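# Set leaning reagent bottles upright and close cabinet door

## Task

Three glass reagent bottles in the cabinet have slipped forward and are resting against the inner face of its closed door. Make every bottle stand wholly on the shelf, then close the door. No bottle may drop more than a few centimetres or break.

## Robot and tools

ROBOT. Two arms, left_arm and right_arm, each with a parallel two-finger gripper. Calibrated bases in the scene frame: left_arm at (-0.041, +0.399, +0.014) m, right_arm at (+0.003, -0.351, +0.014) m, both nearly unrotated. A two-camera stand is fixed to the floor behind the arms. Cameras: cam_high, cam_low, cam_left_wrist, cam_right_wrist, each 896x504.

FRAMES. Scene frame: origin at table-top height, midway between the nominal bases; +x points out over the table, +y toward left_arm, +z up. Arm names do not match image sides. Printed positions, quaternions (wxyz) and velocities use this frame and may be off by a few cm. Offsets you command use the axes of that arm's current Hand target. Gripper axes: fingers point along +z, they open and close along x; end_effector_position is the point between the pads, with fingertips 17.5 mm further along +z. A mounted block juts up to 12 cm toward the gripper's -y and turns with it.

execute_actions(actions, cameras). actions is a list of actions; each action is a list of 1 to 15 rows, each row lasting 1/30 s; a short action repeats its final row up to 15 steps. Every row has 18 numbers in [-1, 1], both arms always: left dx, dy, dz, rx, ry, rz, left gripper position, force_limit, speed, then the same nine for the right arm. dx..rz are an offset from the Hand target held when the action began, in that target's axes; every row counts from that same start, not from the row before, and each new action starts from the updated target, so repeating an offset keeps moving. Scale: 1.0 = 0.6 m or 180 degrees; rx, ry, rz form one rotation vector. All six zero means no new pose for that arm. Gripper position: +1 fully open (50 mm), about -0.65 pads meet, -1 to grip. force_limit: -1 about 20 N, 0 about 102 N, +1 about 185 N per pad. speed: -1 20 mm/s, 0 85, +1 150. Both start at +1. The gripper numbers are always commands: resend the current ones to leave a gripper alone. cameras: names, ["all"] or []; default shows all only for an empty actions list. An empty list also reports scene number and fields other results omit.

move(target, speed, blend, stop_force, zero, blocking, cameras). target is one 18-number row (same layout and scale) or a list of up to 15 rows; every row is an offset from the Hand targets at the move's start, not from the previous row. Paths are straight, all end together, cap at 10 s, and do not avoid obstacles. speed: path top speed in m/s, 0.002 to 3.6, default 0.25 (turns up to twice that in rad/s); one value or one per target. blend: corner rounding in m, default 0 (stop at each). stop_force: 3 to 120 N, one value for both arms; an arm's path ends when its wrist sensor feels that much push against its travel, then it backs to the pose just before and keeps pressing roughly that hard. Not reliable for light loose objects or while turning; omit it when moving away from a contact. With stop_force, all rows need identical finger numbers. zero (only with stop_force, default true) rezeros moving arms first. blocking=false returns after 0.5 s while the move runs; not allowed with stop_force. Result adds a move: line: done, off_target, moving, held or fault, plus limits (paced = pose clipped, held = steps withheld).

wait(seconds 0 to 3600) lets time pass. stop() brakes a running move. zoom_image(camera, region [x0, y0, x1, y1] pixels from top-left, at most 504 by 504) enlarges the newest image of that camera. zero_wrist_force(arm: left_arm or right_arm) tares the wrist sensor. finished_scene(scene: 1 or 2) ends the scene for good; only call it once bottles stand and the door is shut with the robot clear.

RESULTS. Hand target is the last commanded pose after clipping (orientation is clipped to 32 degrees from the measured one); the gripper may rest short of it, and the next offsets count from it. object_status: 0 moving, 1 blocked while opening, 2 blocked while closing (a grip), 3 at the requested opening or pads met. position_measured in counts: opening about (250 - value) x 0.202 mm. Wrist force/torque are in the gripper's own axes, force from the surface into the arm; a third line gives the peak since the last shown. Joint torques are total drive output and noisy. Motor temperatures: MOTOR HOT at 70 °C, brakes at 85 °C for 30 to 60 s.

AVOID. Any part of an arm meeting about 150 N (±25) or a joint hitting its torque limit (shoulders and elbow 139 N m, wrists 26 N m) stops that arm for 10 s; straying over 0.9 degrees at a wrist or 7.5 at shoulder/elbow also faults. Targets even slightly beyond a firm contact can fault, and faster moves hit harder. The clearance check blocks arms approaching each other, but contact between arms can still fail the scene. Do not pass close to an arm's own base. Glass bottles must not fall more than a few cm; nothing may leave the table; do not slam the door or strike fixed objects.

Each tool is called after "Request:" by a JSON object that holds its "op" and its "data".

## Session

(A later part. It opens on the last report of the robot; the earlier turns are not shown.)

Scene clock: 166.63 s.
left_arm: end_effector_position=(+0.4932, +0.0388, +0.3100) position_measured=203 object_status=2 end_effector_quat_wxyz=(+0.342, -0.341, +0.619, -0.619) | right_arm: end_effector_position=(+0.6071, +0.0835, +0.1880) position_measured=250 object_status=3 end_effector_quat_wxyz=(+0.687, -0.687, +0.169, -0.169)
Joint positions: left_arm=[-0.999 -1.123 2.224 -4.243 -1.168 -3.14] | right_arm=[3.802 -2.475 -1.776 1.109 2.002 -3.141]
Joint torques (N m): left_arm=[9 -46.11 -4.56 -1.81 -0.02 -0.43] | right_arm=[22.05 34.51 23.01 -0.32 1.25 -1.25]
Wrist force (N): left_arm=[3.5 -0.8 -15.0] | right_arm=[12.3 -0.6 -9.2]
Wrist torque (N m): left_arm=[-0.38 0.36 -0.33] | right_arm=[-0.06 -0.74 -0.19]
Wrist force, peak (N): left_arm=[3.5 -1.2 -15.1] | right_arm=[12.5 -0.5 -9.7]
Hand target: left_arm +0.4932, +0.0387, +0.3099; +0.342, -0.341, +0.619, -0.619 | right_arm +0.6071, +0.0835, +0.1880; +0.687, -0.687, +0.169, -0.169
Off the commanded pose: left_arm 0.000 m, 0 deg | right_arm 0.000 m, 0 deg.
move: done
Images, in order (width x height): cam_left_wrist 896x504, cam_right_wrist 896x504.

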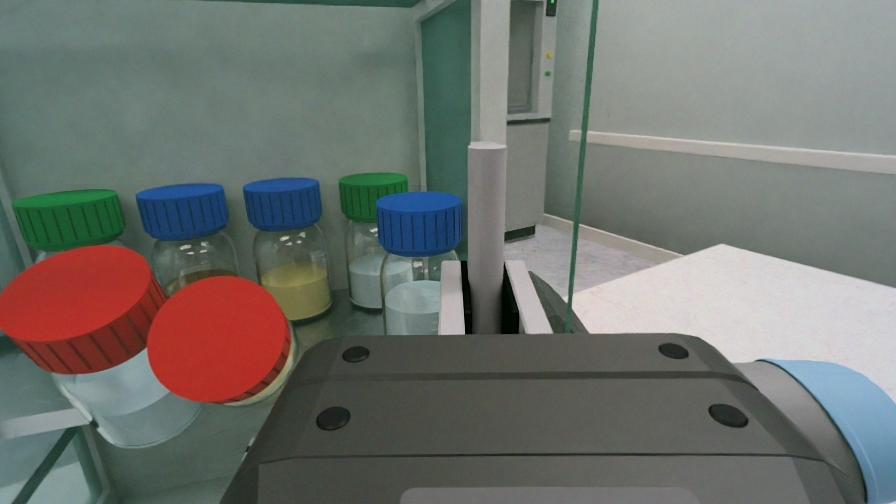

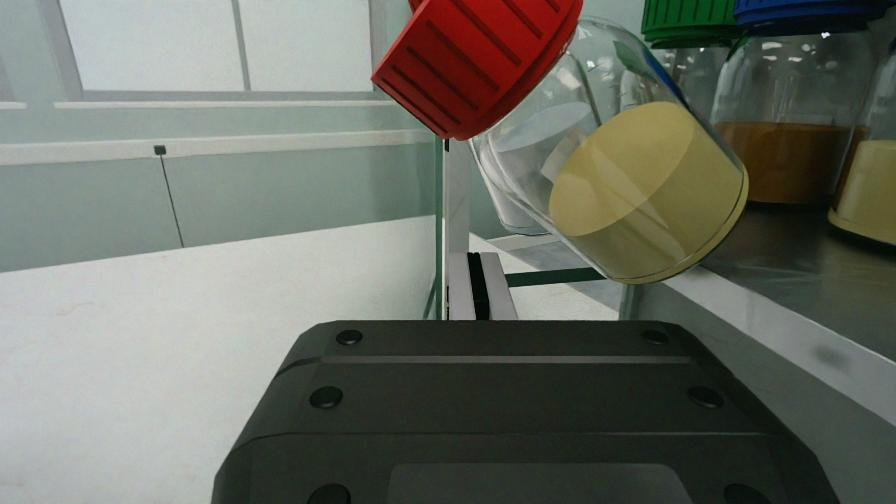

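Request:
{"op": "move", "data": {"target": [[0,0,0,0,0,0,-1,-0.8,-0.5,0.0050,0,-0.0010,0,0,0,-1,-1,0],[0,0,0,0,0,0,-1,-0.8,-0.5,0.0128,-0.0238,-0.0055,0,0.0167,0,-1,-1,0],[0,0,0,0,0,0,-1,-0.8,-0.5,0.0245,-0.0238,-0.0038,0,0.0444,0,-1,-1,0]], "speed": [0.03,0.04,0.03], "blend": [0.001,0.002,0], "stop_force": 20, "cameras": ["cam_right_wrist","cam_left_wrist"]}}

Scene clock: 171.37 s.
left_arm: end_effector_position=(+0.4932, +0.0387, +0.3099) position_measured=203 object_status=2 end_effector_quat_wxyz=(+0.342, -0.341, +0.619, -0.619) | right_arm: end_effector_position=(+0.6191, +0.0746, +0.2022) position_measured=250 object_status=3 end_effector_quat_wxyz=(+0.673, -0.673, +0.217, -0.216)
Joint positions: left_arm=[-0.999 -1.123 2.224 -4.243 -1.168 -3.14] | right_arm=[3.841 -2.43 -1.825 1.113 1.823 -3.141]
Joint torques (N m): left_arm=[9.13 -45.32 -13.37 -4.14 0.11 0.1] | right_arm=[10.98 63.28 4.76 5.16 -1.56 -1.55]
Wrist force (N): left_arm=[4.7 -1.6 -1.7] | right_arm=[-2.3 0.2 -4.7]
Wrist torque (N m): left_arm=[-0.40 0.33 -0.33] | right_arm=[-0.08 0.06 -0.27]
Wrist force, peak (N): left_arm=[3.6 -1.0 -15.2] | right_arm=[12.6 -0.5 -9.7]
Hand target: left_arm +0.4932, +0.0387, +0.3099; +0.342, -0.341, +0.619, -0.619 | right_arm +0.6191, +0.0746, +0.2022; +0.673, -0.673, +0.217, -0.216
Off the commanded pose: left_arm 0.000 m, 0 deg | right_arm 0.000 m, 0 deg.
move: done
Images, in order (width x height): cam_left_wrist 896x504, cam_right_wrist 896x504.

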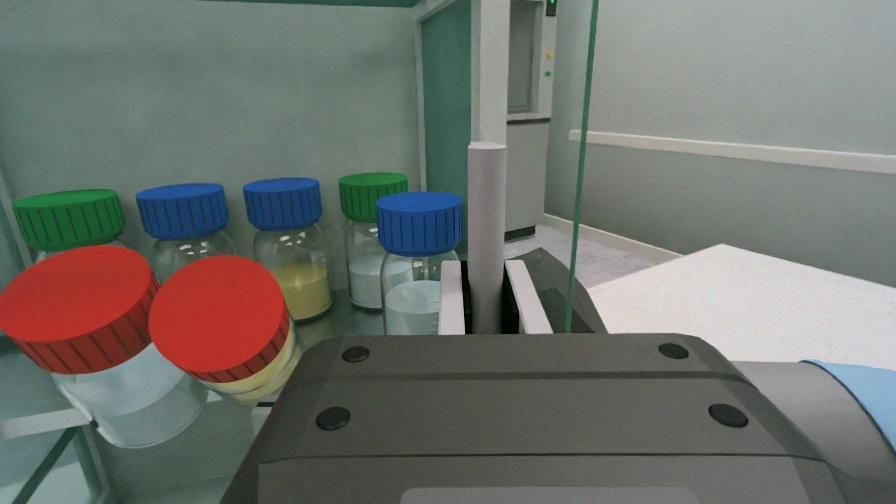

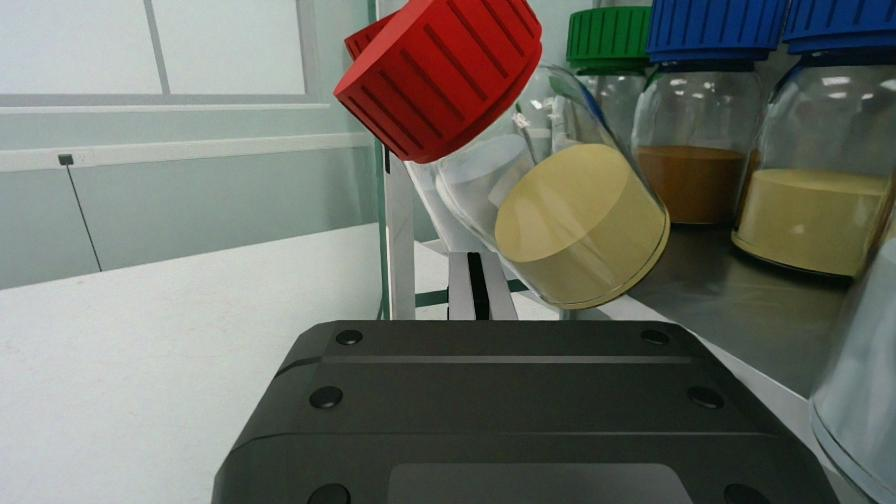

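Request:
{"op": "move", "data": {"target": [[0,0,0,0,0,0,-1,-0.8,-0.5,0.0080,0,0.0035,0,0.0167,0,-1,-1,0],[0,0,0,0,0,0,-1,-0.8,-0.5,0.0080,-0.055,0.0035,0,0.0167,0,-1,-1,0]], "speed": [0.03,0.05], "blend": [0.001,0], "stop_force": 20, "cameras": ["cam_right_wrist","cam_left_wrist"]}}

Scene clock: 174.63 s.
left_arm: end_effector_position=(+0.4932, +0.0387, +0.3099) position_measured=203 object_status=2 end_effector_quat_wxyz=(+0.342, -0.341, +0.619, -0.619) | right_arm: end_effector_position=(+0.6242, +0.0735, +0.2352) position_measured=250 object_status=3 end_effector_quat_wxyz=(+0.667, -0.667, +0.234, -0.234)
Joint positions: left_arm=[-0.999 -1.123 2.224 -4.243 -1.168 -3.14] | right_arm=[3.86 -2.356 -1.844 1.058 1.752 -3.141]
Joint torques (N m): left_arm=[8.61 -44.3 -18.93 -4.29 0.19 0.15] | right_arm=[11.94 61.48 4.99 -0.07 -1.17 -1.47]
Wrist force (N): left_arm=[4.7 -1.7 -2.0] | right_arm=[-1.4 -0.5 -4.1]
Wrist torque (N m): left_arm=[-0.41 0.33 -0.33] | right_arm=[-0.10 0.16 -0.26]
Wrist force, peak (N): left_arm=[5.0 -1.8 -2.4] | right_arm=[-2.6 0.4 -5.1]
Hand target: left_arm +0.4932, +0.0387, +0.3099; +0.342, -0.341, +0.619, -0.619 | right_arm +0.6242, +0.0735, +0.2352; +0.667, -0.667, +0.234, -0.234
Off the commanded pose: left_arm 0.000 m, 0 deg | right_arm 0.000 m, 0 deg.
move: done
Images, in order (width x height): cam_left_wrist 896x504, cam_right_wrist 896x504.

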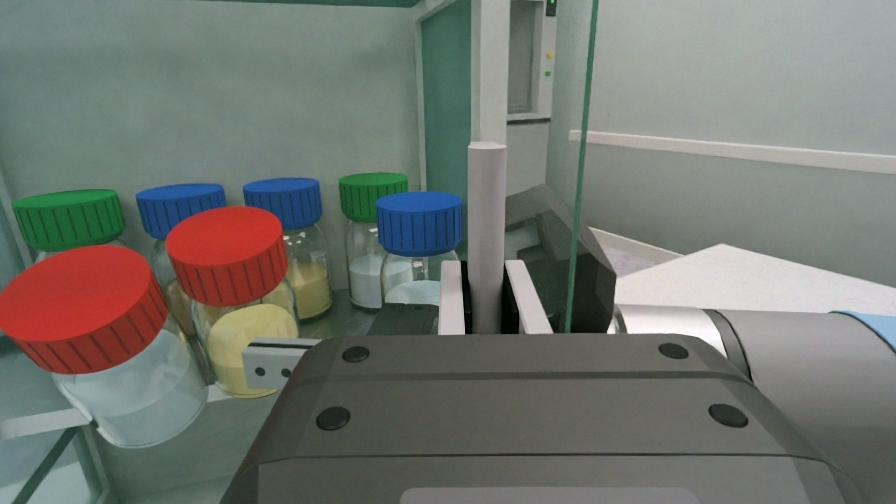

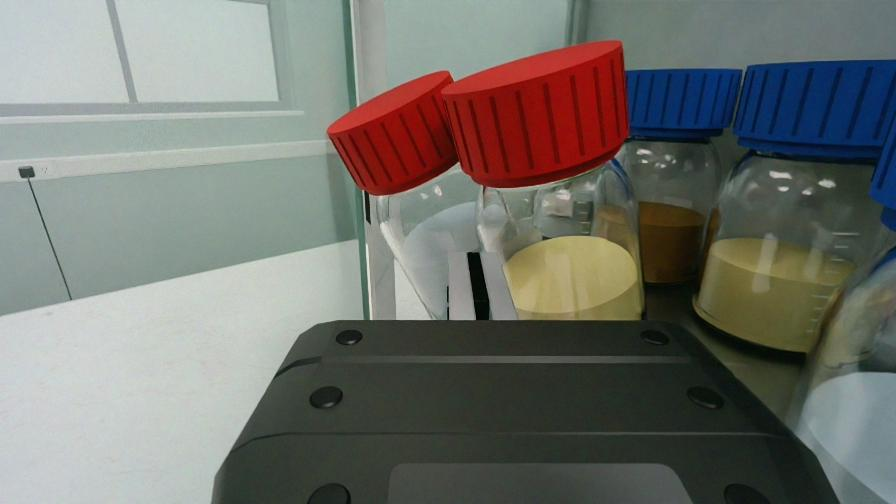

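Request:
{"op": "move", "data": {"target": [0,0,0,0,0,0,-1,-0.8,-0.5,0,-0.045,0,0,0,0,-1,-1,0], "speed": 0.05, "stop_force": 20, "cameras": ["cam_right_wrist","cam_left_wrist"]}}

Scene clock: 176.60 s.
left_arm: end_effector_position=(+0.4932, +0.0387, +0.3099) position_measured=203 object_status=2 end_effector_quat_wxyz=(+0.342, -0.341, +0.619, -0.619) | right_arm: end_effector_position=(+0.6242, +0.0736, +0.2622) position_measured=250 object_status=3 end_effector_quat_wxyz=(+0.667, -0.667, +0.234, -0.234)
Joint positions: left_arm=[-0.999 -1.123 2.224 -4.243 -1.168 -3.14] | right_arm=[3.86 -2.299 -1.848 1.006 1.752 -3.141]
Joint torques (N m): left_arm=[7.98 -44.01 -22.38 -4.42 0.21 0.32] | right_arm=[7.57 60.83 6.3 -0.16 -0.38 -0.25]
Wrist force (N): left_arm=[4.6 -1.6 -1.9] | right_arm=[-1.4 -0.3 -3.9]
Wrist torque (N m): left_arm=[-0.40 0.35 -0.34] | right_arm=[-0.08 0.19 -0.26]
Wrist force, peak (N): left_arm=[5.1 -1.6 -2.1] | right_arm=[-1.4 0.0 -4.3]
Hand target: left_arm +0.4932, +0.0387, +0.3099; +0.342, -0.341, +0.619, -0.619 | right_arm +0.6242, +0.0735, +0.2622; +0.667, -0.667, +0.234, -0.234
Off the commanded pose: left_arm 0.000 m, 0 deg | right_arm 0.000 m, 0 deg.
move: done
Images, in order (width x height): cam_left_wrist 896x504, cam_right_wrist 896x504.

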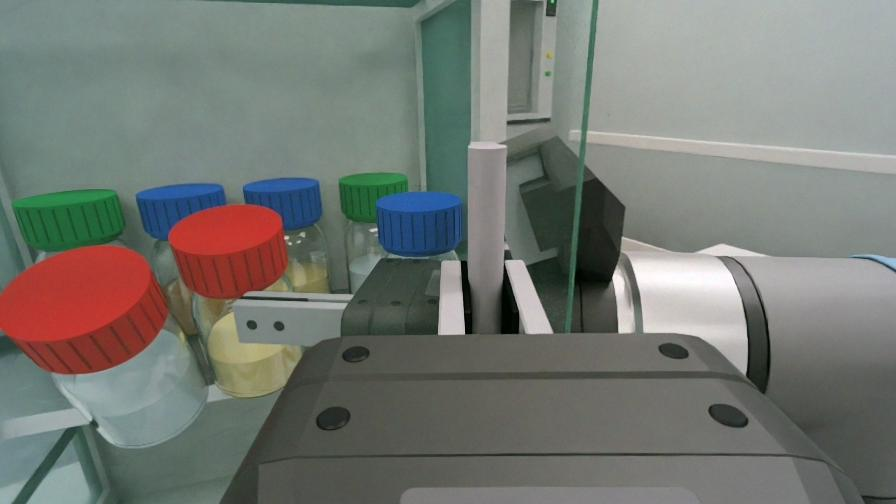

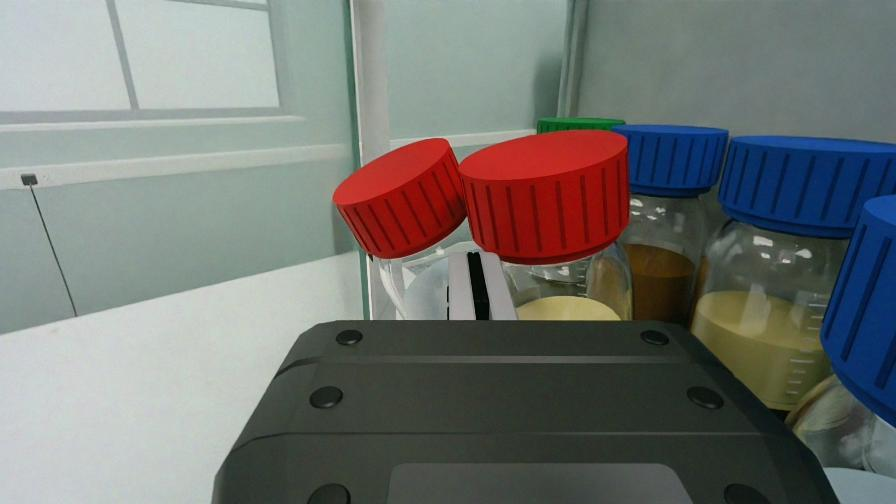

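Request:
{"op": "zoom_image", "data": {"camera": "cam_left_wrist", "region": [0, 180, 340, 460]}}

Scaled by 1.482.

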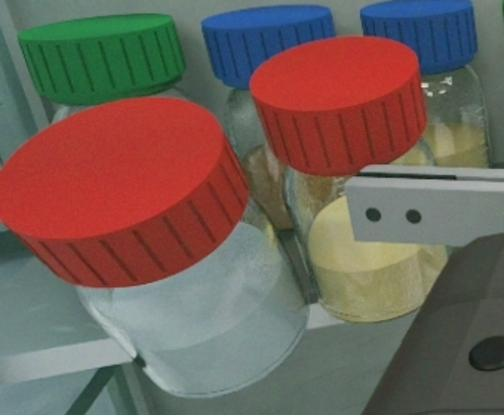

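Request:
{"op": "move", "data": {"target": [-0.0071,0,-0.0348,0,0.02,0,-1,-0.8,-0.5,0,0,0,0,0,0,-1,-1,0], "speed": 0.02, "cameras": ["cam_right_wrist","cam_left_wrist"]}}

Scene clock: 182.37 s.
left_arm: end_effector_position=(+0.4779, +0.0535, +0.3099) position_measured=203 object_status=2 end_effector_quat_wxyz=(+0.322, -0.321, +0.630, -0.630) | right_arm: end_effector_position=(+0.6242, +0.0736, +0.2622) position_measured=250 object_status=3 end_effector_quat_wxyz=(+0.667, -0.667, +0.234, -0.234)
Joint positions: left_arm=[-0.967 -1.152 2.284 -4.274 -1.262 -3.14] | right_arm=[3.86 -2.299 -1.848 1.006 1.752 -3.141]
Joint torques (N m): left_arm=[13.26 -43.8 0.6 -5.16 0.75 -2.36] | right_arm=[-8.48 60.43 7.45 -0.05 0.98 -1.42]
Wrist force (N): left_arm=[8.3 -2.8 -1.9] | right_arm=[-1.3 -0.2 -4.0]
Wrist torque (N m): left_arm=[-0.42 0.46 -0.34] | right_arm=[-0.06 0.17 -0.25]
Wrist force, peak (N): left_arm=[13.1 -3.3 -2.7] | right_arm=[-1.3 -0.2 -4.2]
Hand target: left_arm +0.4778, +0.0535, +0.3099; +0.322, -0.321, +0.630, -0.630 | right_arm +0.6242, +0.0735, +0.2622; +0.667, -0.667, +0.234, -0.234
Off the commanded pose: left_arm 0.000 m, 0 deg | right_arm 0.000 m, 0 deg.
move: done
Images, in order (width x height): cam_left_wrist 896x504, cam_right_wrist 896x504.

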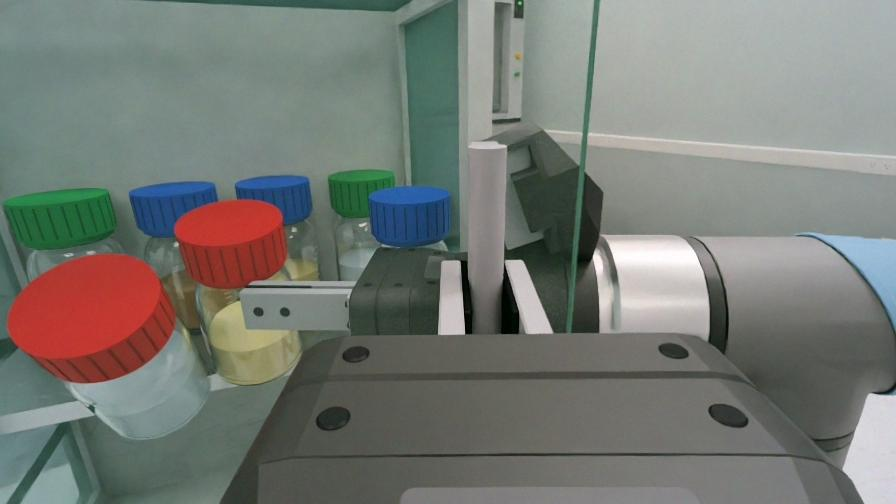

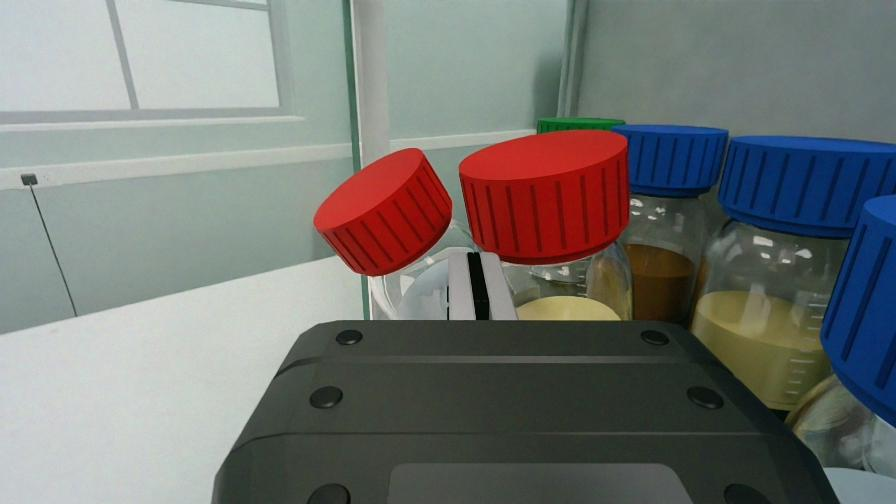

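Request:
{"op": "move", "data": {"target": [0,0,0,0,0,0,-1,-0.8,-0.5,0.0150,0,0.0207,0,0.0389,0,-1,-1,0], "speed": 0.04, "stop_force": 20, "cameras": ["cam_right_wrist","cam_left_wrist"]}}

Scene clock: 185.50 s.
left_arm: end_effector_position=(+0.4778, +0.0535, +0.3099) position_measured=203 object_status=2 end_effector_quat_wxyz=(+0.322, -0.321, +0.630, -0.630) | right_arm: end_effector_position=(+0.6390, +0.0776, +0.2622) position_measured=250 object_status=3 end_effector_quat_wxyz=(+0.652, -0.652, +0.274, -0.274)
Joint positions: left_arm=[-0.966 -1.152 2.284 -4.274 -1.263 -3.14] | right_arm=[3.909 -2.305 -1.836 0.998 1.58 -3.141]
Joint torques (N m): left_arm=[12.72 -43.19 1.65 -5.2 0.98 -2.22] | right_arm=[11.16 31.11 26.94 0.02 -1.26 -0.09]
Wrist force (N): left_arm=[7.7 -2.8 -2.2] | right_arm=[-1.9 -0.3 -4.3]
Wrist torque (N m): left_arm=[-0.42 0.49 -0.34] | right_arm=[-0.06 0.17 -0.26]
Wrist force, peak (N): left_arm=[8.5 -3.2 -1.9] | right_arm=[-1.9 -0.3 -4.3]
Hand target: left_arm +0.4778, +0.0535, +0.3099; +0.322, -0.321, +0.630, -0.630 | right_arm +0.6390, +0.0776, +0.2622; +0.652, -0.652, +0.274, -0.274
Off the commanded pose: left_arm 0.000 m, 0 deg | right_arm 0.000 m, 0 deg.
move: done
Images, in order (width x height): cam_left_wrist 896x504, cam_right_wrist 896x504.

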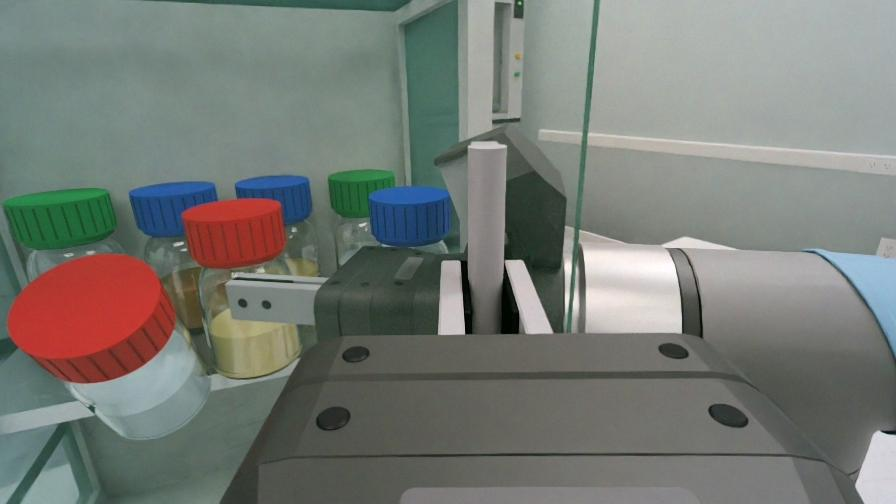

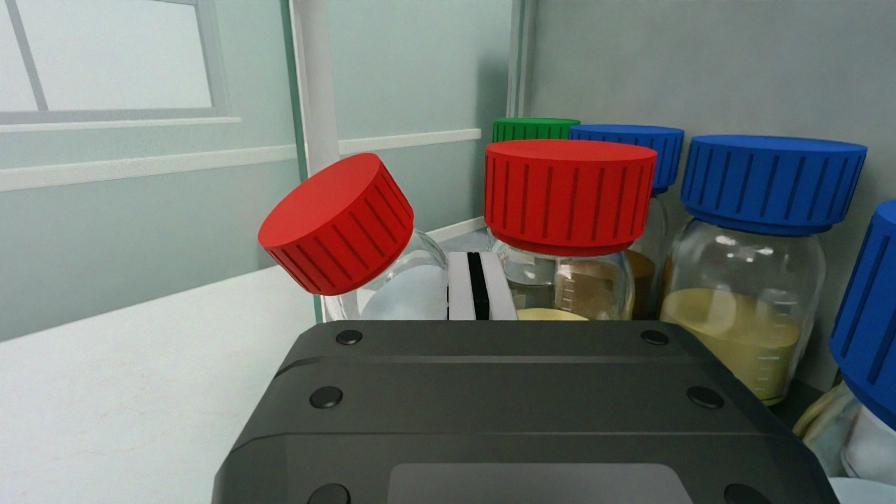

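Request:
{"op": "move", "data": {"target": [[0,0,0,0,0,0,-1,-0.8,-0.5,0,0.045,0,0,0,0,-1,-1,0],[0,0,0,0,0,0,-1,-0.8,-0.5,0.0118,0.045,0.0183,0,0.0278,0,-1,-1,0],[0,0,0,0,0,0,-1,-0.8,-0.5,0.0203,0.045,0.0280,0,0.0444,0,-1,-1,0]], "speed": [0.08,0.04,0.04], "blend": [0.001,0.002,0], "stop_force": 20, "cameras": ["cam_right_wrist","cam_left_wrist"]}}

Scene clock: 189.23 s.
left_arm: end_effector_position=(+0.4778, +0.0535, +0.3099) position_measured=203 object_status=2 end_effector_quat_wxyz=(+0.322, -0.321, +0.630, -0.630) | right_arm: end_effector_position=(+0.6595, +0.0807, +0.2352) position_measured=250 object_status=3 end_effector_quat_wxyz=(+0.631, -0.631, +0.319, -0.319)
Joint positions: left_arm=[-0.966 -1.152 2.284 -4.274 -1.263 -3.14] | right_arm=[3.956 -2.377 -1.789 1.025 1.394 -3.141]
Joint torques (N m): left_arm=[13.55 -43.72 0.21 -5.02 1.04 -2.01] | right_arm=[11.33 33.41 25.38 -0.18 -1.31 0.49]
Wrist force (N): left_arm=[8.1 -2.7 -2.1] | right_arm=[-2.0 -0.7 -4.4]
Wrist torque (N m): left_arm=[-0.40 0.43 -0.34] | right_arm=[-0.06 0.16 -0.26]
Wrist force, peak (N): left_arm=[8.4 -2.9 -2.0] | right_arm=[-2.0 -1.7 -4.4]
Hand target: left_arm +0.4778, +0.0535, +0.3099; +0.322, -0.321, +0.630, -0.630 | right_arm +0.6595, +0.0807, +0.2352; +0.631, -0.631, +0.319, -0.319
Off the commanded pose: left_arm 0.000 m, 0 deg | right_arm 0.000 m, 0 deg.
move: done
Images, in order (width x height): cam_left_wrist 896x504, cam_right_wrist 896x504.

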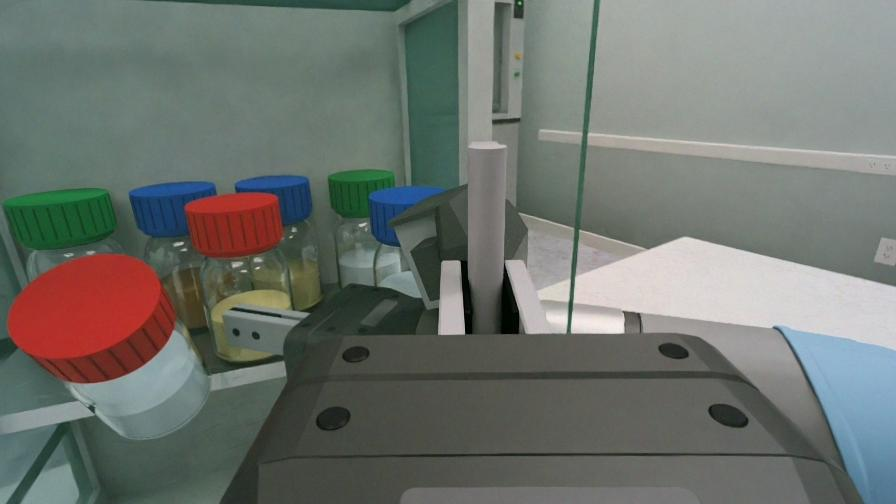

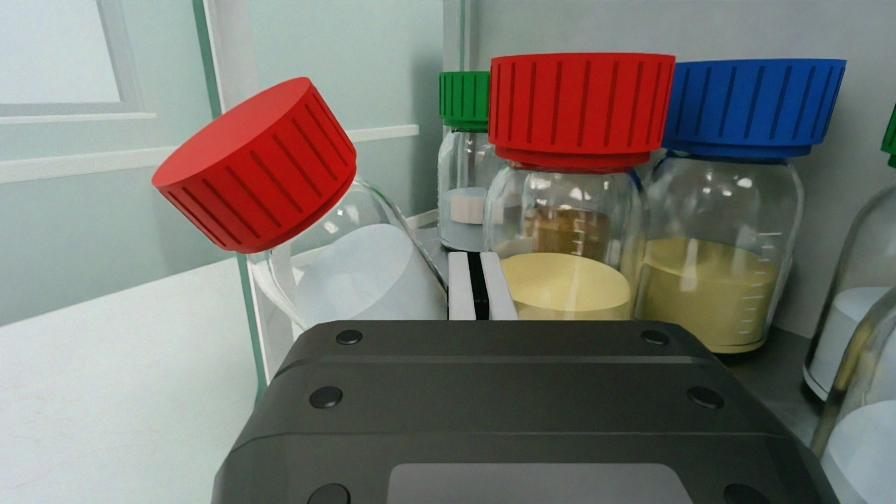

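Request:
{"op": "move", "data": {"target": [[0,0,0,0,0,0,-1,-0.8,-0.5,-0.0093,0,-0.0197,0,-0.0278,0,-1,-1,0],[0,0,0,0,0,0,-1,-0.8,-0.5,-0.0280,0,-0.0562,0,-0.0833,0,-1,-1,0],[0,0,0,0,0,0,-1,-0.8,-0.5,-0.0510,0.0833,-0.0788,0,-0.1556,0,-1,-1,0]], "speed": [0.08,0.1,0.1], "blend": [0.003,0.003,0], "cameras": ["cam_right_wrist","cam_left_wrist"]}}

Scene clock: 194.07 s.
left_arm: end_effector_position=(+0.4778, +0.0535, +0.3099) position_measured=203 object_status=2 end_effector_quat_wxyz=(+0.322, -0.321, +0.630, -0.630) | right_arm: end_effector_position=(+0.6033, +0.0773, +0.1853) position_measured=250 object_status=3 end_effector_quat_wxyz=(+0.689, -0.690, +0.157, -0.157)
Joint positions: left_arm=[-0.966 -1.152 2.284 -4.274 -1.263 -3.14] | right_arm=[3.781 -2.481 -1.774 1.113 2.058 -3.141]
Joint torques (N m): left_arm=[12.71 -43.6 0.35 -5.16 1.06 -1.96] | right_arm=[-13.09 34.36 22.58 4.82 1.72 1.07]
Wrist force (N): left_arm=[7.9 -3.0 -1.8] | right_arm=[-1.4 -0.3 -4.1]
Wrist torque (N m): left_arm=[-0.46 0.45 -0.33] | right_arm=[-0.05 0.14 -0.27]
Wrist force, peak (N): left_arm=[8.4 -3.1 -2.1] | right_arm=[-1.7 -0.9 -4.6]
Hand target: left_arm +0.4778, +0.0535, +0.3099; +0.322, -0.321, +0.630, -0.630 | right_arm +0.6033, +0.0773, +0.1853; +0.689, -0.690, +0.157, -0.157
Off the commanded pose: left_arm 0.000 m, 0 deg | right_arm 0.000 m, 0 deg.
move: done
Images, in order (width x height): cam_left_wrist 896x504, cam_right_wrist 896x504.

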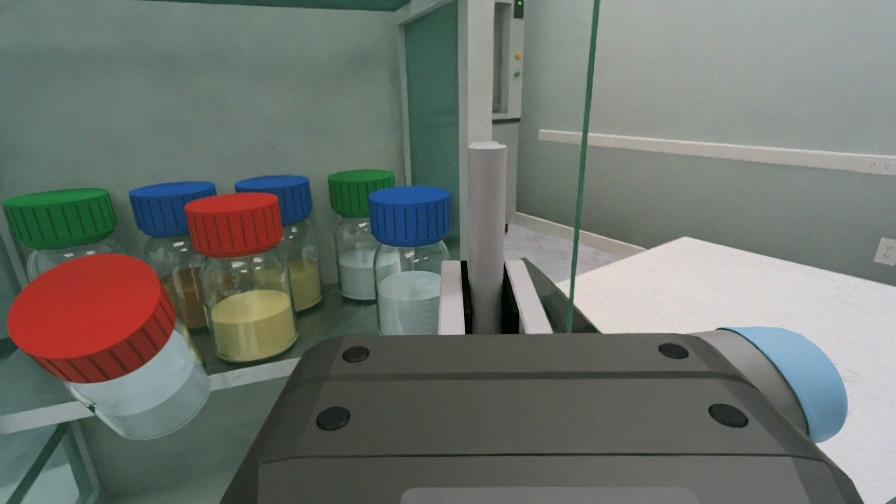

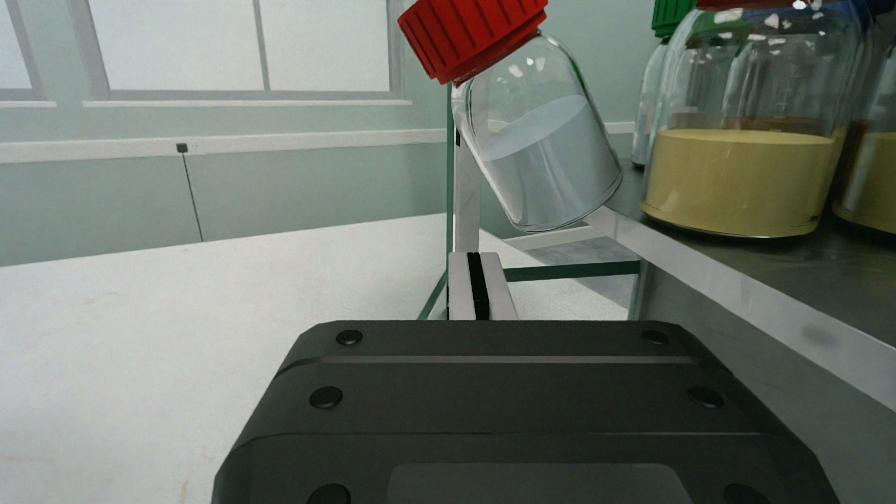

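Request:
{"op": "move", "data": {"target": [0,0,0,0,0,0,-1,-0.8,-0.5,-0.0031,0,0.0993,0,0,0,-1,-1,0], "speed": 0.08, "stop_force": 12, "cameras": ["cam_right_wrist","cam_left_wrist"]}}

Scene clock: 197.20 s.
left_arm: end_effector_position=(+0.4778, +0.0535, +0.3099) position_measured=203 object_status=2 end_effector_quat_wxyz=(+0.322, -0.321, +0.630, -0.630) | right_arm: end_effector_position=(+0.6274, +0.1318, +0.1853) position_measured=250 object_status=3 end_effector_quat_wxyz=(+0.689, -0.690, +0.157, -0.157)
Joint positions: left_arm=[-0.966 -1.152 2.284 -4.274 -1.263 -3.14] | right_arm=[3.834 -2.533 -1.628 1.019 2.005 -3.141]
Joint torques (N m): left_arm=[13.22 -43.09 0.56 -5.22 1.09 -1.85] | right_arm=[12.11 38.06 26.04 -0.3 -1.24 0.95]
Wrist force (N): left_arm=[8.2 -3.1 -1.9] | right_arm=[-1.4 -0.2 -4.0]
Wrist torque (N m): left_arm=[-0.46 0.42 -0.34] | right_arm=[-0.03 0.16 -0.28]
Wrist force, peak (N): left_arm=[8.3 -3.3 -2.2] | right_arm=[-0.8 -0.4 -4.8]
Hand target: left_arm +0.4778, +0.0535, +0.3099; +0.322, -0.321, +0.630, -0.630 | right_arm +0.6274, +0.1318, +0.1853; +0.689, -0.690, +0.157, -0.157
Off the commanded pose: left_arm 0.000 m, 0 deg | right_arm 0.000 m, 0 deg.
move: done
Images, in order (width x height): cam_left_wrist 896x504, cam_right_wrist 896x504.

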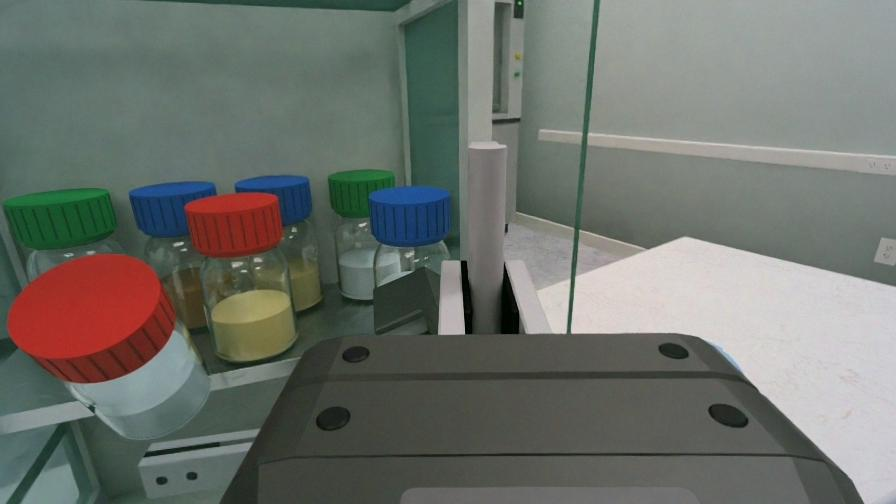

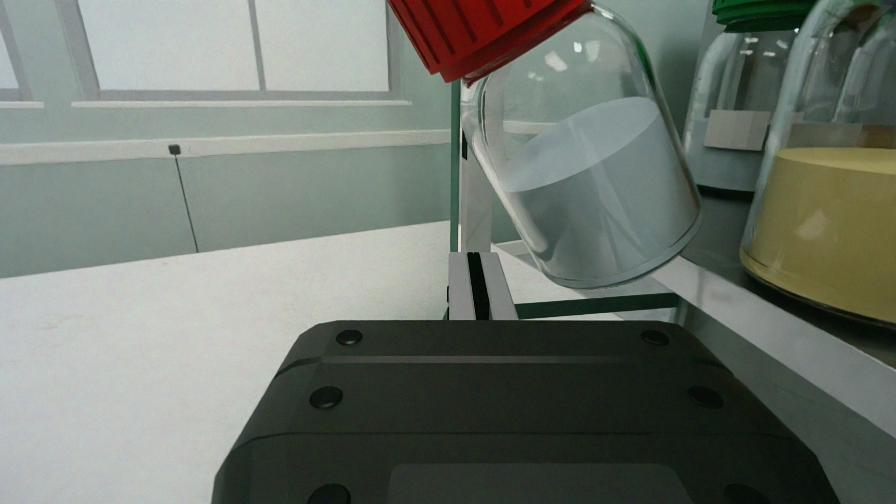

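Request:
{"op": "move", "data": {"target": [[0,0,0,0,0,0,-1,-0.8,-0.5,0.0035,0,-0.0213,0,0.0111,0,-1,-1,0],[0,0,0,0,0,0,-1,-0.8,-0.5,0.0178,-0.0028,-0.0183,0,0.0333,0,-1,-1,0],[0,0,0,0,0,0,-1,-0.8,-0.5,0.0345,-0.0078,-0.0097,0,0.0556,0,-1,-1,0]], "speed": [0.08,0.04,0.03], "blend": [0.003,0.002,0], "stop_force": 20, "cameras": ["cam_right_wrist","cam_left_wrist"]}}

Scene clock: 201.70 s.
left_arm: end_effector_position=(+0.4778, +0.0535, +0.3099) position_measured=203 object_status=2 end_effector_quat_wxyz=(+0.322, -0.321, +0.630, -0.630) | right_arm: end_effector_position=(+0.6435, +0.1176, +0.1899) position_measured=250 object_status=3 end_effector_quat_wxyz=(+0.673, -0.673, +0.217, -0.216)
Joint positions: left_arm=[-0.966 -1.152 2.284 -4.274 -1.263 -3.14] | right_arm=[3.873 -2.503 -1.686 1.047 1.791 -3.141]
Joint torques (N m): left_arm=[12.85 -41.89 -0.28 -5.04 1.23 -1.6] | right_arm=[11.34 66.58 25.35 -0.27 -1.45 -0.4]
Wrist force (N): left_arm=[7.8 -2.8 -1.9] | right_arm=[-2.1 0.0 -5.6]
Wrist torque (N m): left_arm=[-0.43 0.46 -0.34] | right_arm=[-0.02 0.10 -0.27]
Wrist force, peak (N): left_arm=[8.3 -3.2 -1.9] | right_arm=[-2.3 0.2 -5.7]
Hand target: left_arm +0.4778, +0.0535, +0.3099; +0.322, -0.321, +0.630, -0.630 | right_arm +0.6435, +0.1176, +0.1899; +0.673, -0.673, +0.217, -0.216
Off the commanded pose: left_arm 0.000 m, 0 deg | right_arm 0.000 m, 0 deg.
move: done
Images, in order (width x height): cam_left_wrist 896x504, cam_right_wrist 896x504.

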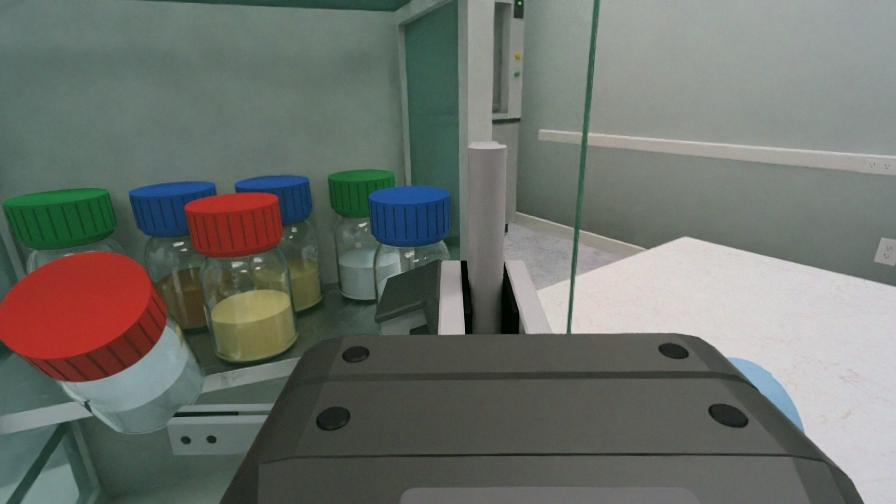

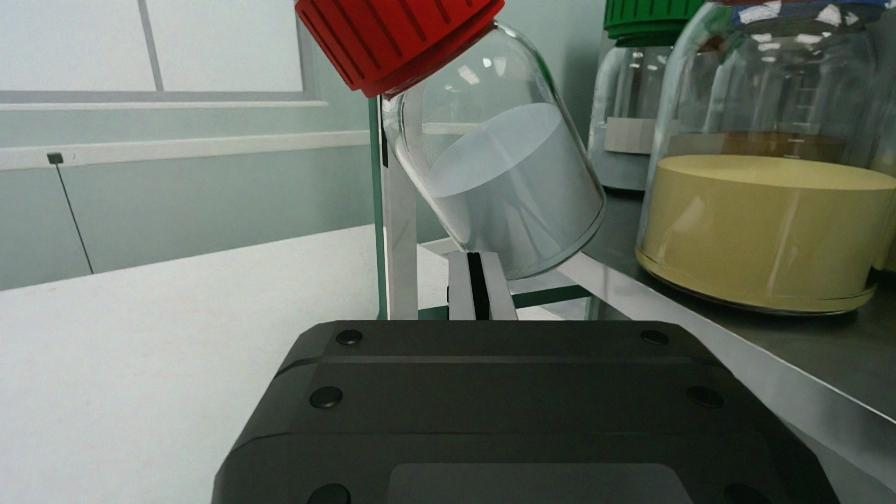

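Request:
{"op": "move", "data": {"target": [0,0,0,0,0,0,-1,-0.8,-0.5,0.0133,-0.01,0.0162,0,0.0222,0,-1,-1,0], "speed": 0.03, "stop_force": 20, "cameras": ["cam_right_wrist","cam_left_wrist"]}}

Scene clock: 204.40 s.
left_arm: end_effector_position=(+0.4778, +0.0535, +0.3099) position_measured=203 object_status=2 end_effector_quat_wxyz=(+0.322, -0.321, +0.630, -0.630) | right_arm: end_effector_position=(+0.6557, +0.1208, +0.1959) position_measured=250 object_status=3 end_effector_quat_wxyz=(+0.665, -0.665, +0.240, -0.240)
Joint positions: left_arm=[-0.966 -1.152 2.284 -4.274 -1.263 -3.14] | right_arm=[3.895 -2.497 -1.672 1.027 1.699 -3.141]
Joint torques (N m): left_arm=[12.42 -41.92 -0.2 -5 1.18 -1.51] | right_arm=[11.87 66.16 25.7 -0.31 -1.27 0.1]
Wrist force (N): left_arm=[7.8 -3.2 -1.8] | right_arm=[-1.6 -0.4 -5.5]
Wrist torque (N m): left_arm=[-0.47 0.46 -0.34] | right_arm=[-0.01 0.13 -0.28]
Wrist force, peak (N): left_arm=[8.3 -3.1 -2.2] | right_arm=[-2.3 0.1 -5.9]
Hand target: left_arm +0.4778, +0.0535, +0.3099; +0.322, -0.321, +0.630, -0.630 | right_arm +0.6557, +0.1208, +0.1959; +0.665, -0.665, +0.240, -0.240
Off the commanded pose: left_arm 0.000 m, 0 deg | right_arm 0.000 m, 0 deg.
move: done
Images, in order (width x height): cam_left_wrist 896x504, cam_right_wrist 896x504.

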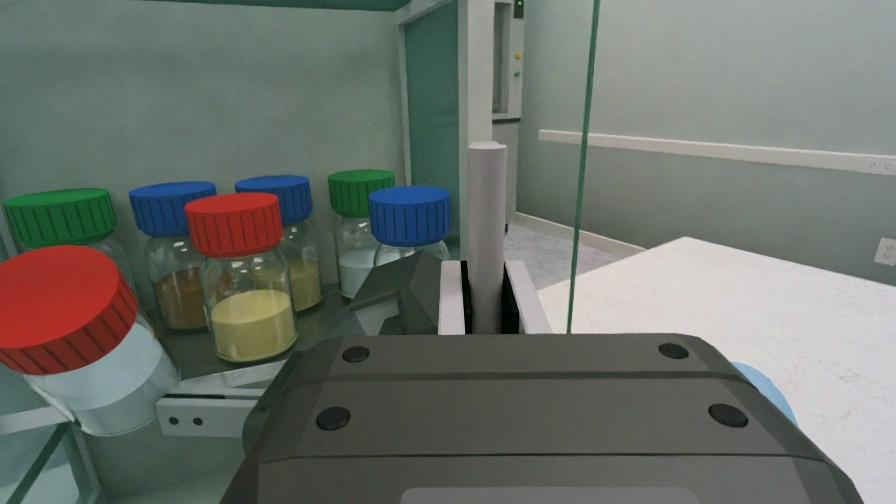

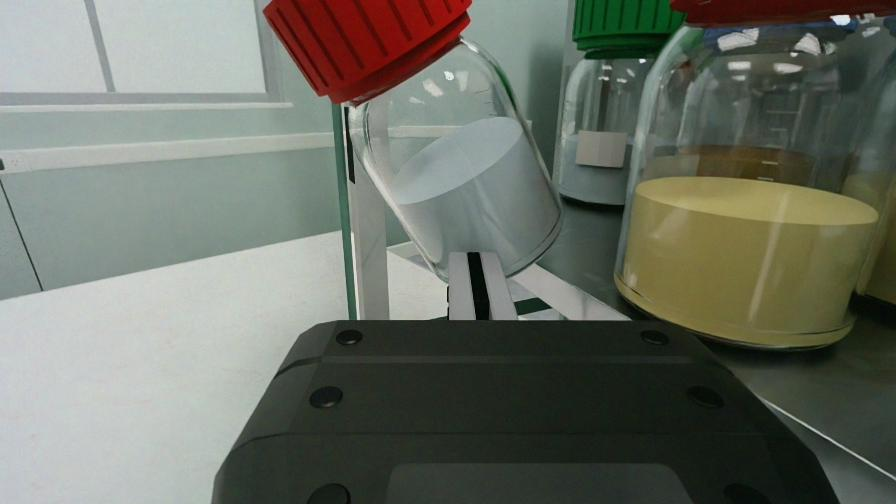

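Request:
{"op": "move", "data": {"target": [[0,0,0,0,0,0,-1,-0.8,-0.5,-0.0318,0.0098,-0.0117,0,-0.0333,0,-1,-1,0],[0,0,0,0,0,0,-1,-0.8,-0.5,-0.0403,0.0098,0.0098,0,-0.0444,0,-1,-1,0]], "speed": 0.06, "blend": [0.003,0], "stop_force": 15, "cameras": ["cam_right_wrist","cam_left_wrist"]}}

Scene clock: 207.97 s.
left_arm: end_effector_position=(+0.4778, +0.0535, +0.3099) position_measured=203 object_status=2 end_effector_quat_wxyz=(+0.322, -0.321, +0.630, -0.630) | right_arm: end_effector_position=(+0.6408, +0.1408, +0.1901) position_measured=250 object_status=3 end_effector_quat_wxyz=(+0.680, -0.680, +0.193, -0.193)
Joint positions: left_arm=[-0.966 -1.152 2.284 -4.274 -1.263 -3.14] | right_arm=[3.876 -2.524 -1.628 1.01 1.858 -3.141]
Joint torques (N m): left_arm=[13.09 -41.29 0.29 -5.03 1.32 -1.46] | right_arm=[-12.27 38.47 25.51 -0.2 1.39 0.39]
Wrist force (N): left_arm=[8.2 -3.1 -2.0] | right_arm=[-1.5 -0.4 -3.9]
Wrist torque (N m): left_arm=[-0.46 0.40 -0.34] | right_arm=[-0.05 0.18 -0.27]
Wrist force, peak (N): left_arm=[8.4 -3.0 -2.0] | right_arm=[-1.6 -0.3 -5.5]
Hand target: left_arm +0.4778, +0.0535, +0.3099; +0.322, -0.321, +0.630, -0.630 | right_arm +0.6408, +0.1408, +0.1901; +0.680, -0.680, +0.193, -0.193
Off the commanded pose: left_arm 0.000 m, 0 deg | right_arm 0.000 m, 0 deg.
move: done
Images, in order (width x height): cam_left_wrist 896x504, cam_right_wrist 896x504.

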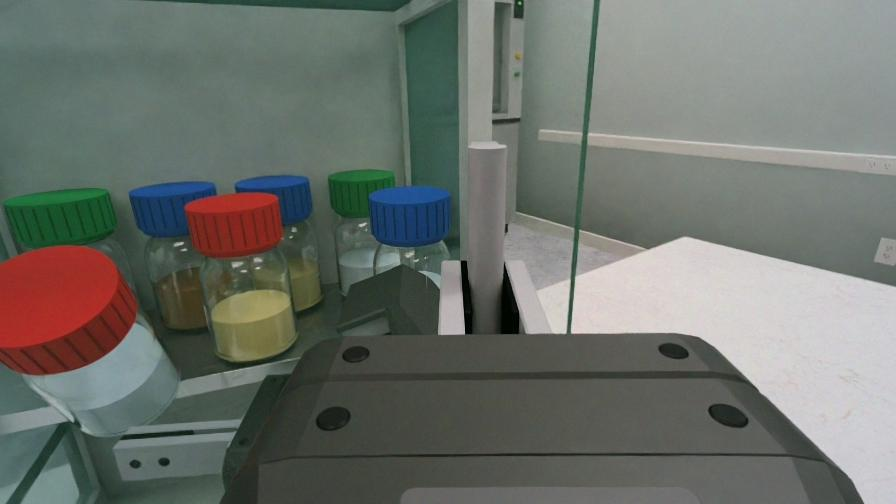

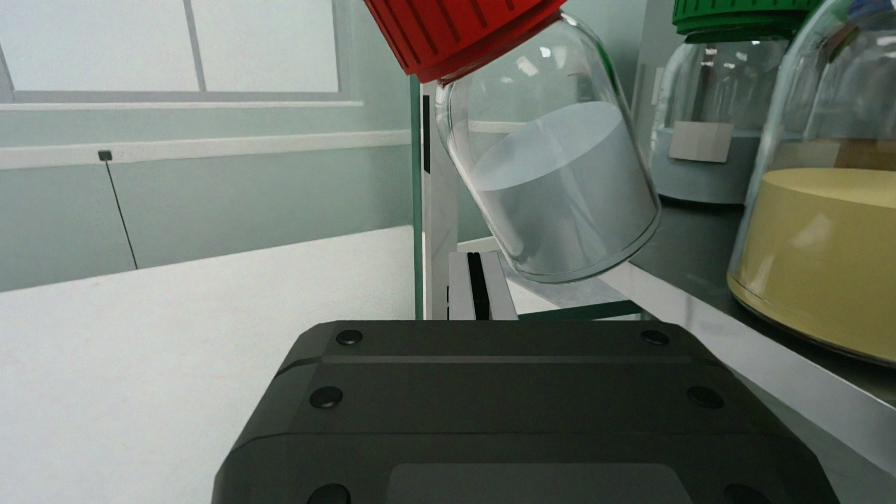

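Request:
{"op": "move", "data": {"target": [0,0,0,0,0,0,-1,-0.8,-0.5,0.0332,-0.01,0.0213,0,0.0444,0,-1,-1,0], "speed": 0.03, "stop_force": 20, "cameras": ["cam_right_wrist","cam_left_wrist"]}}

Scene clock: 211.17 s.
left_arm: end_effector_position=(+0.4778, +0.0535, +0.3099) position_measured=203 object_status=2 end_effector_quat_wxyz=(+0.322, -0.321, +0.630, -0.630) | right_arm: end_effector_position=(+0.6596, +0.1412, +0.1942) position_measured=250 object_status=3 end_effector_quat_wxyz=(+0.668, -0.669, +0.231, -0.230)
Joint positions: left_arm=[-0.966 -1.152 2.284 -4.274 -1.263 -3.14] | right_arm=[3.905 -2.52 -1.617 0.994 1.717 -3.141]
Joint torques (N m): left_arm=[9.24 -40.47 -23.22 -4.02 1.9 -1.35] | right_arm=[0.45 52.4 15.78 2.48 -0.39 -0.15]
Wrist force (N): left_arm=[8.8 -3.7 -3.0] | right_arm=[-1.6 -0.6 -4.6]
Wrist torque (N m): left_arm=[-0.45 0.32 -0.34] | right_arm=[-0.09 0.19 -0.27]
Wrist force, peak (N): left_arm=[6.3 12.0 -31.3] | right_arm=[-3.0 -0.1 -5.5]
Hand target: left_arm +0.4778, +0.0535, +0.3099; +0.322, -0.321, +0.630, -0.630 | right_arm +0.6596, +0.1412, +0.1942; +0.668, -0.669, +0.231, -0.230 (not the last commanded pose)
Tool commands: left_gripper/position=-1.0 left_gripper/force_limit=-0.8 left_gripper/speed=-0.5 right_gripper/position=-1.0 right_gripper/force_limit=-1.0 right_gripper/speed=+0.003922
Off the commanded pose: left_arm 0.000 m, 0 deg | right_arm 0.005 m, 2 deg.
FORCE FAULT: contact force on the right arm reached its limit, and that arm stopped. The contact can be on any part of that arm, not only on its tool. That arm's remaining commands of this call were not run. That arm is still stopped at the end of this call. That arm stays stopped for about 10 more seconds. Until then a move that you send moves the other arm only, and its call returns only when the move has ended. Once the stop has ended, the next robot result says so. If the stop ends while you think or write, that arm runs what you send next, counted from a new Hand target: where the arm stands when the stop ends. While its stop runs, that arm takes no new command, but its gripper still runs the gripper command that each later call begins with. Until it ends, the stop uses up actions while you think or wait. An arm that is not stopped still takes commands.
move: fault (right_arm)
Images, in order (width x height): cam_left_wrist 896x504, cam_right_wrist 896x504.

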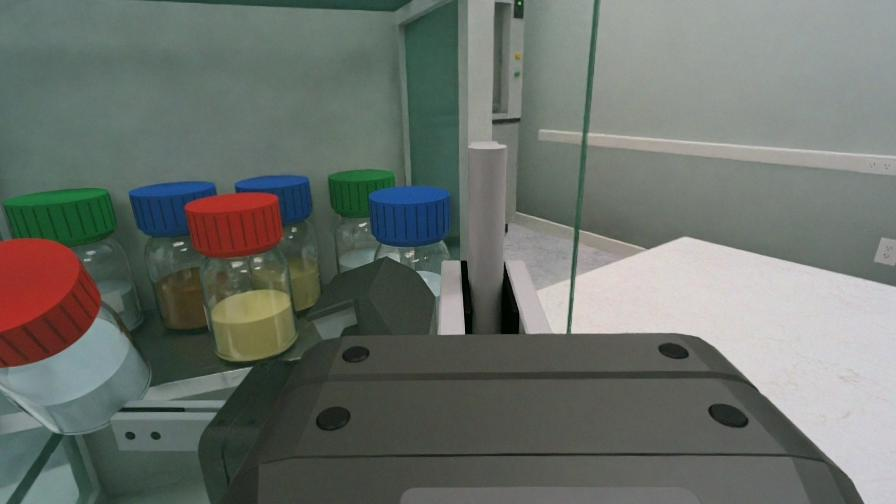

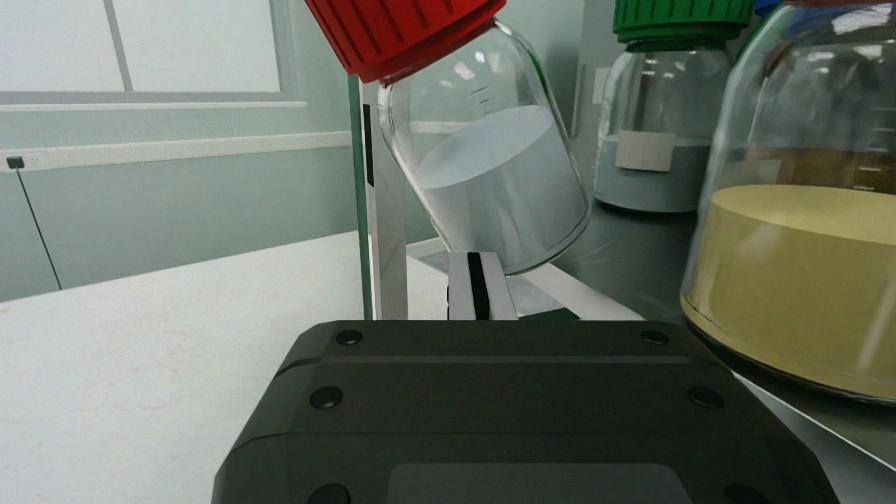

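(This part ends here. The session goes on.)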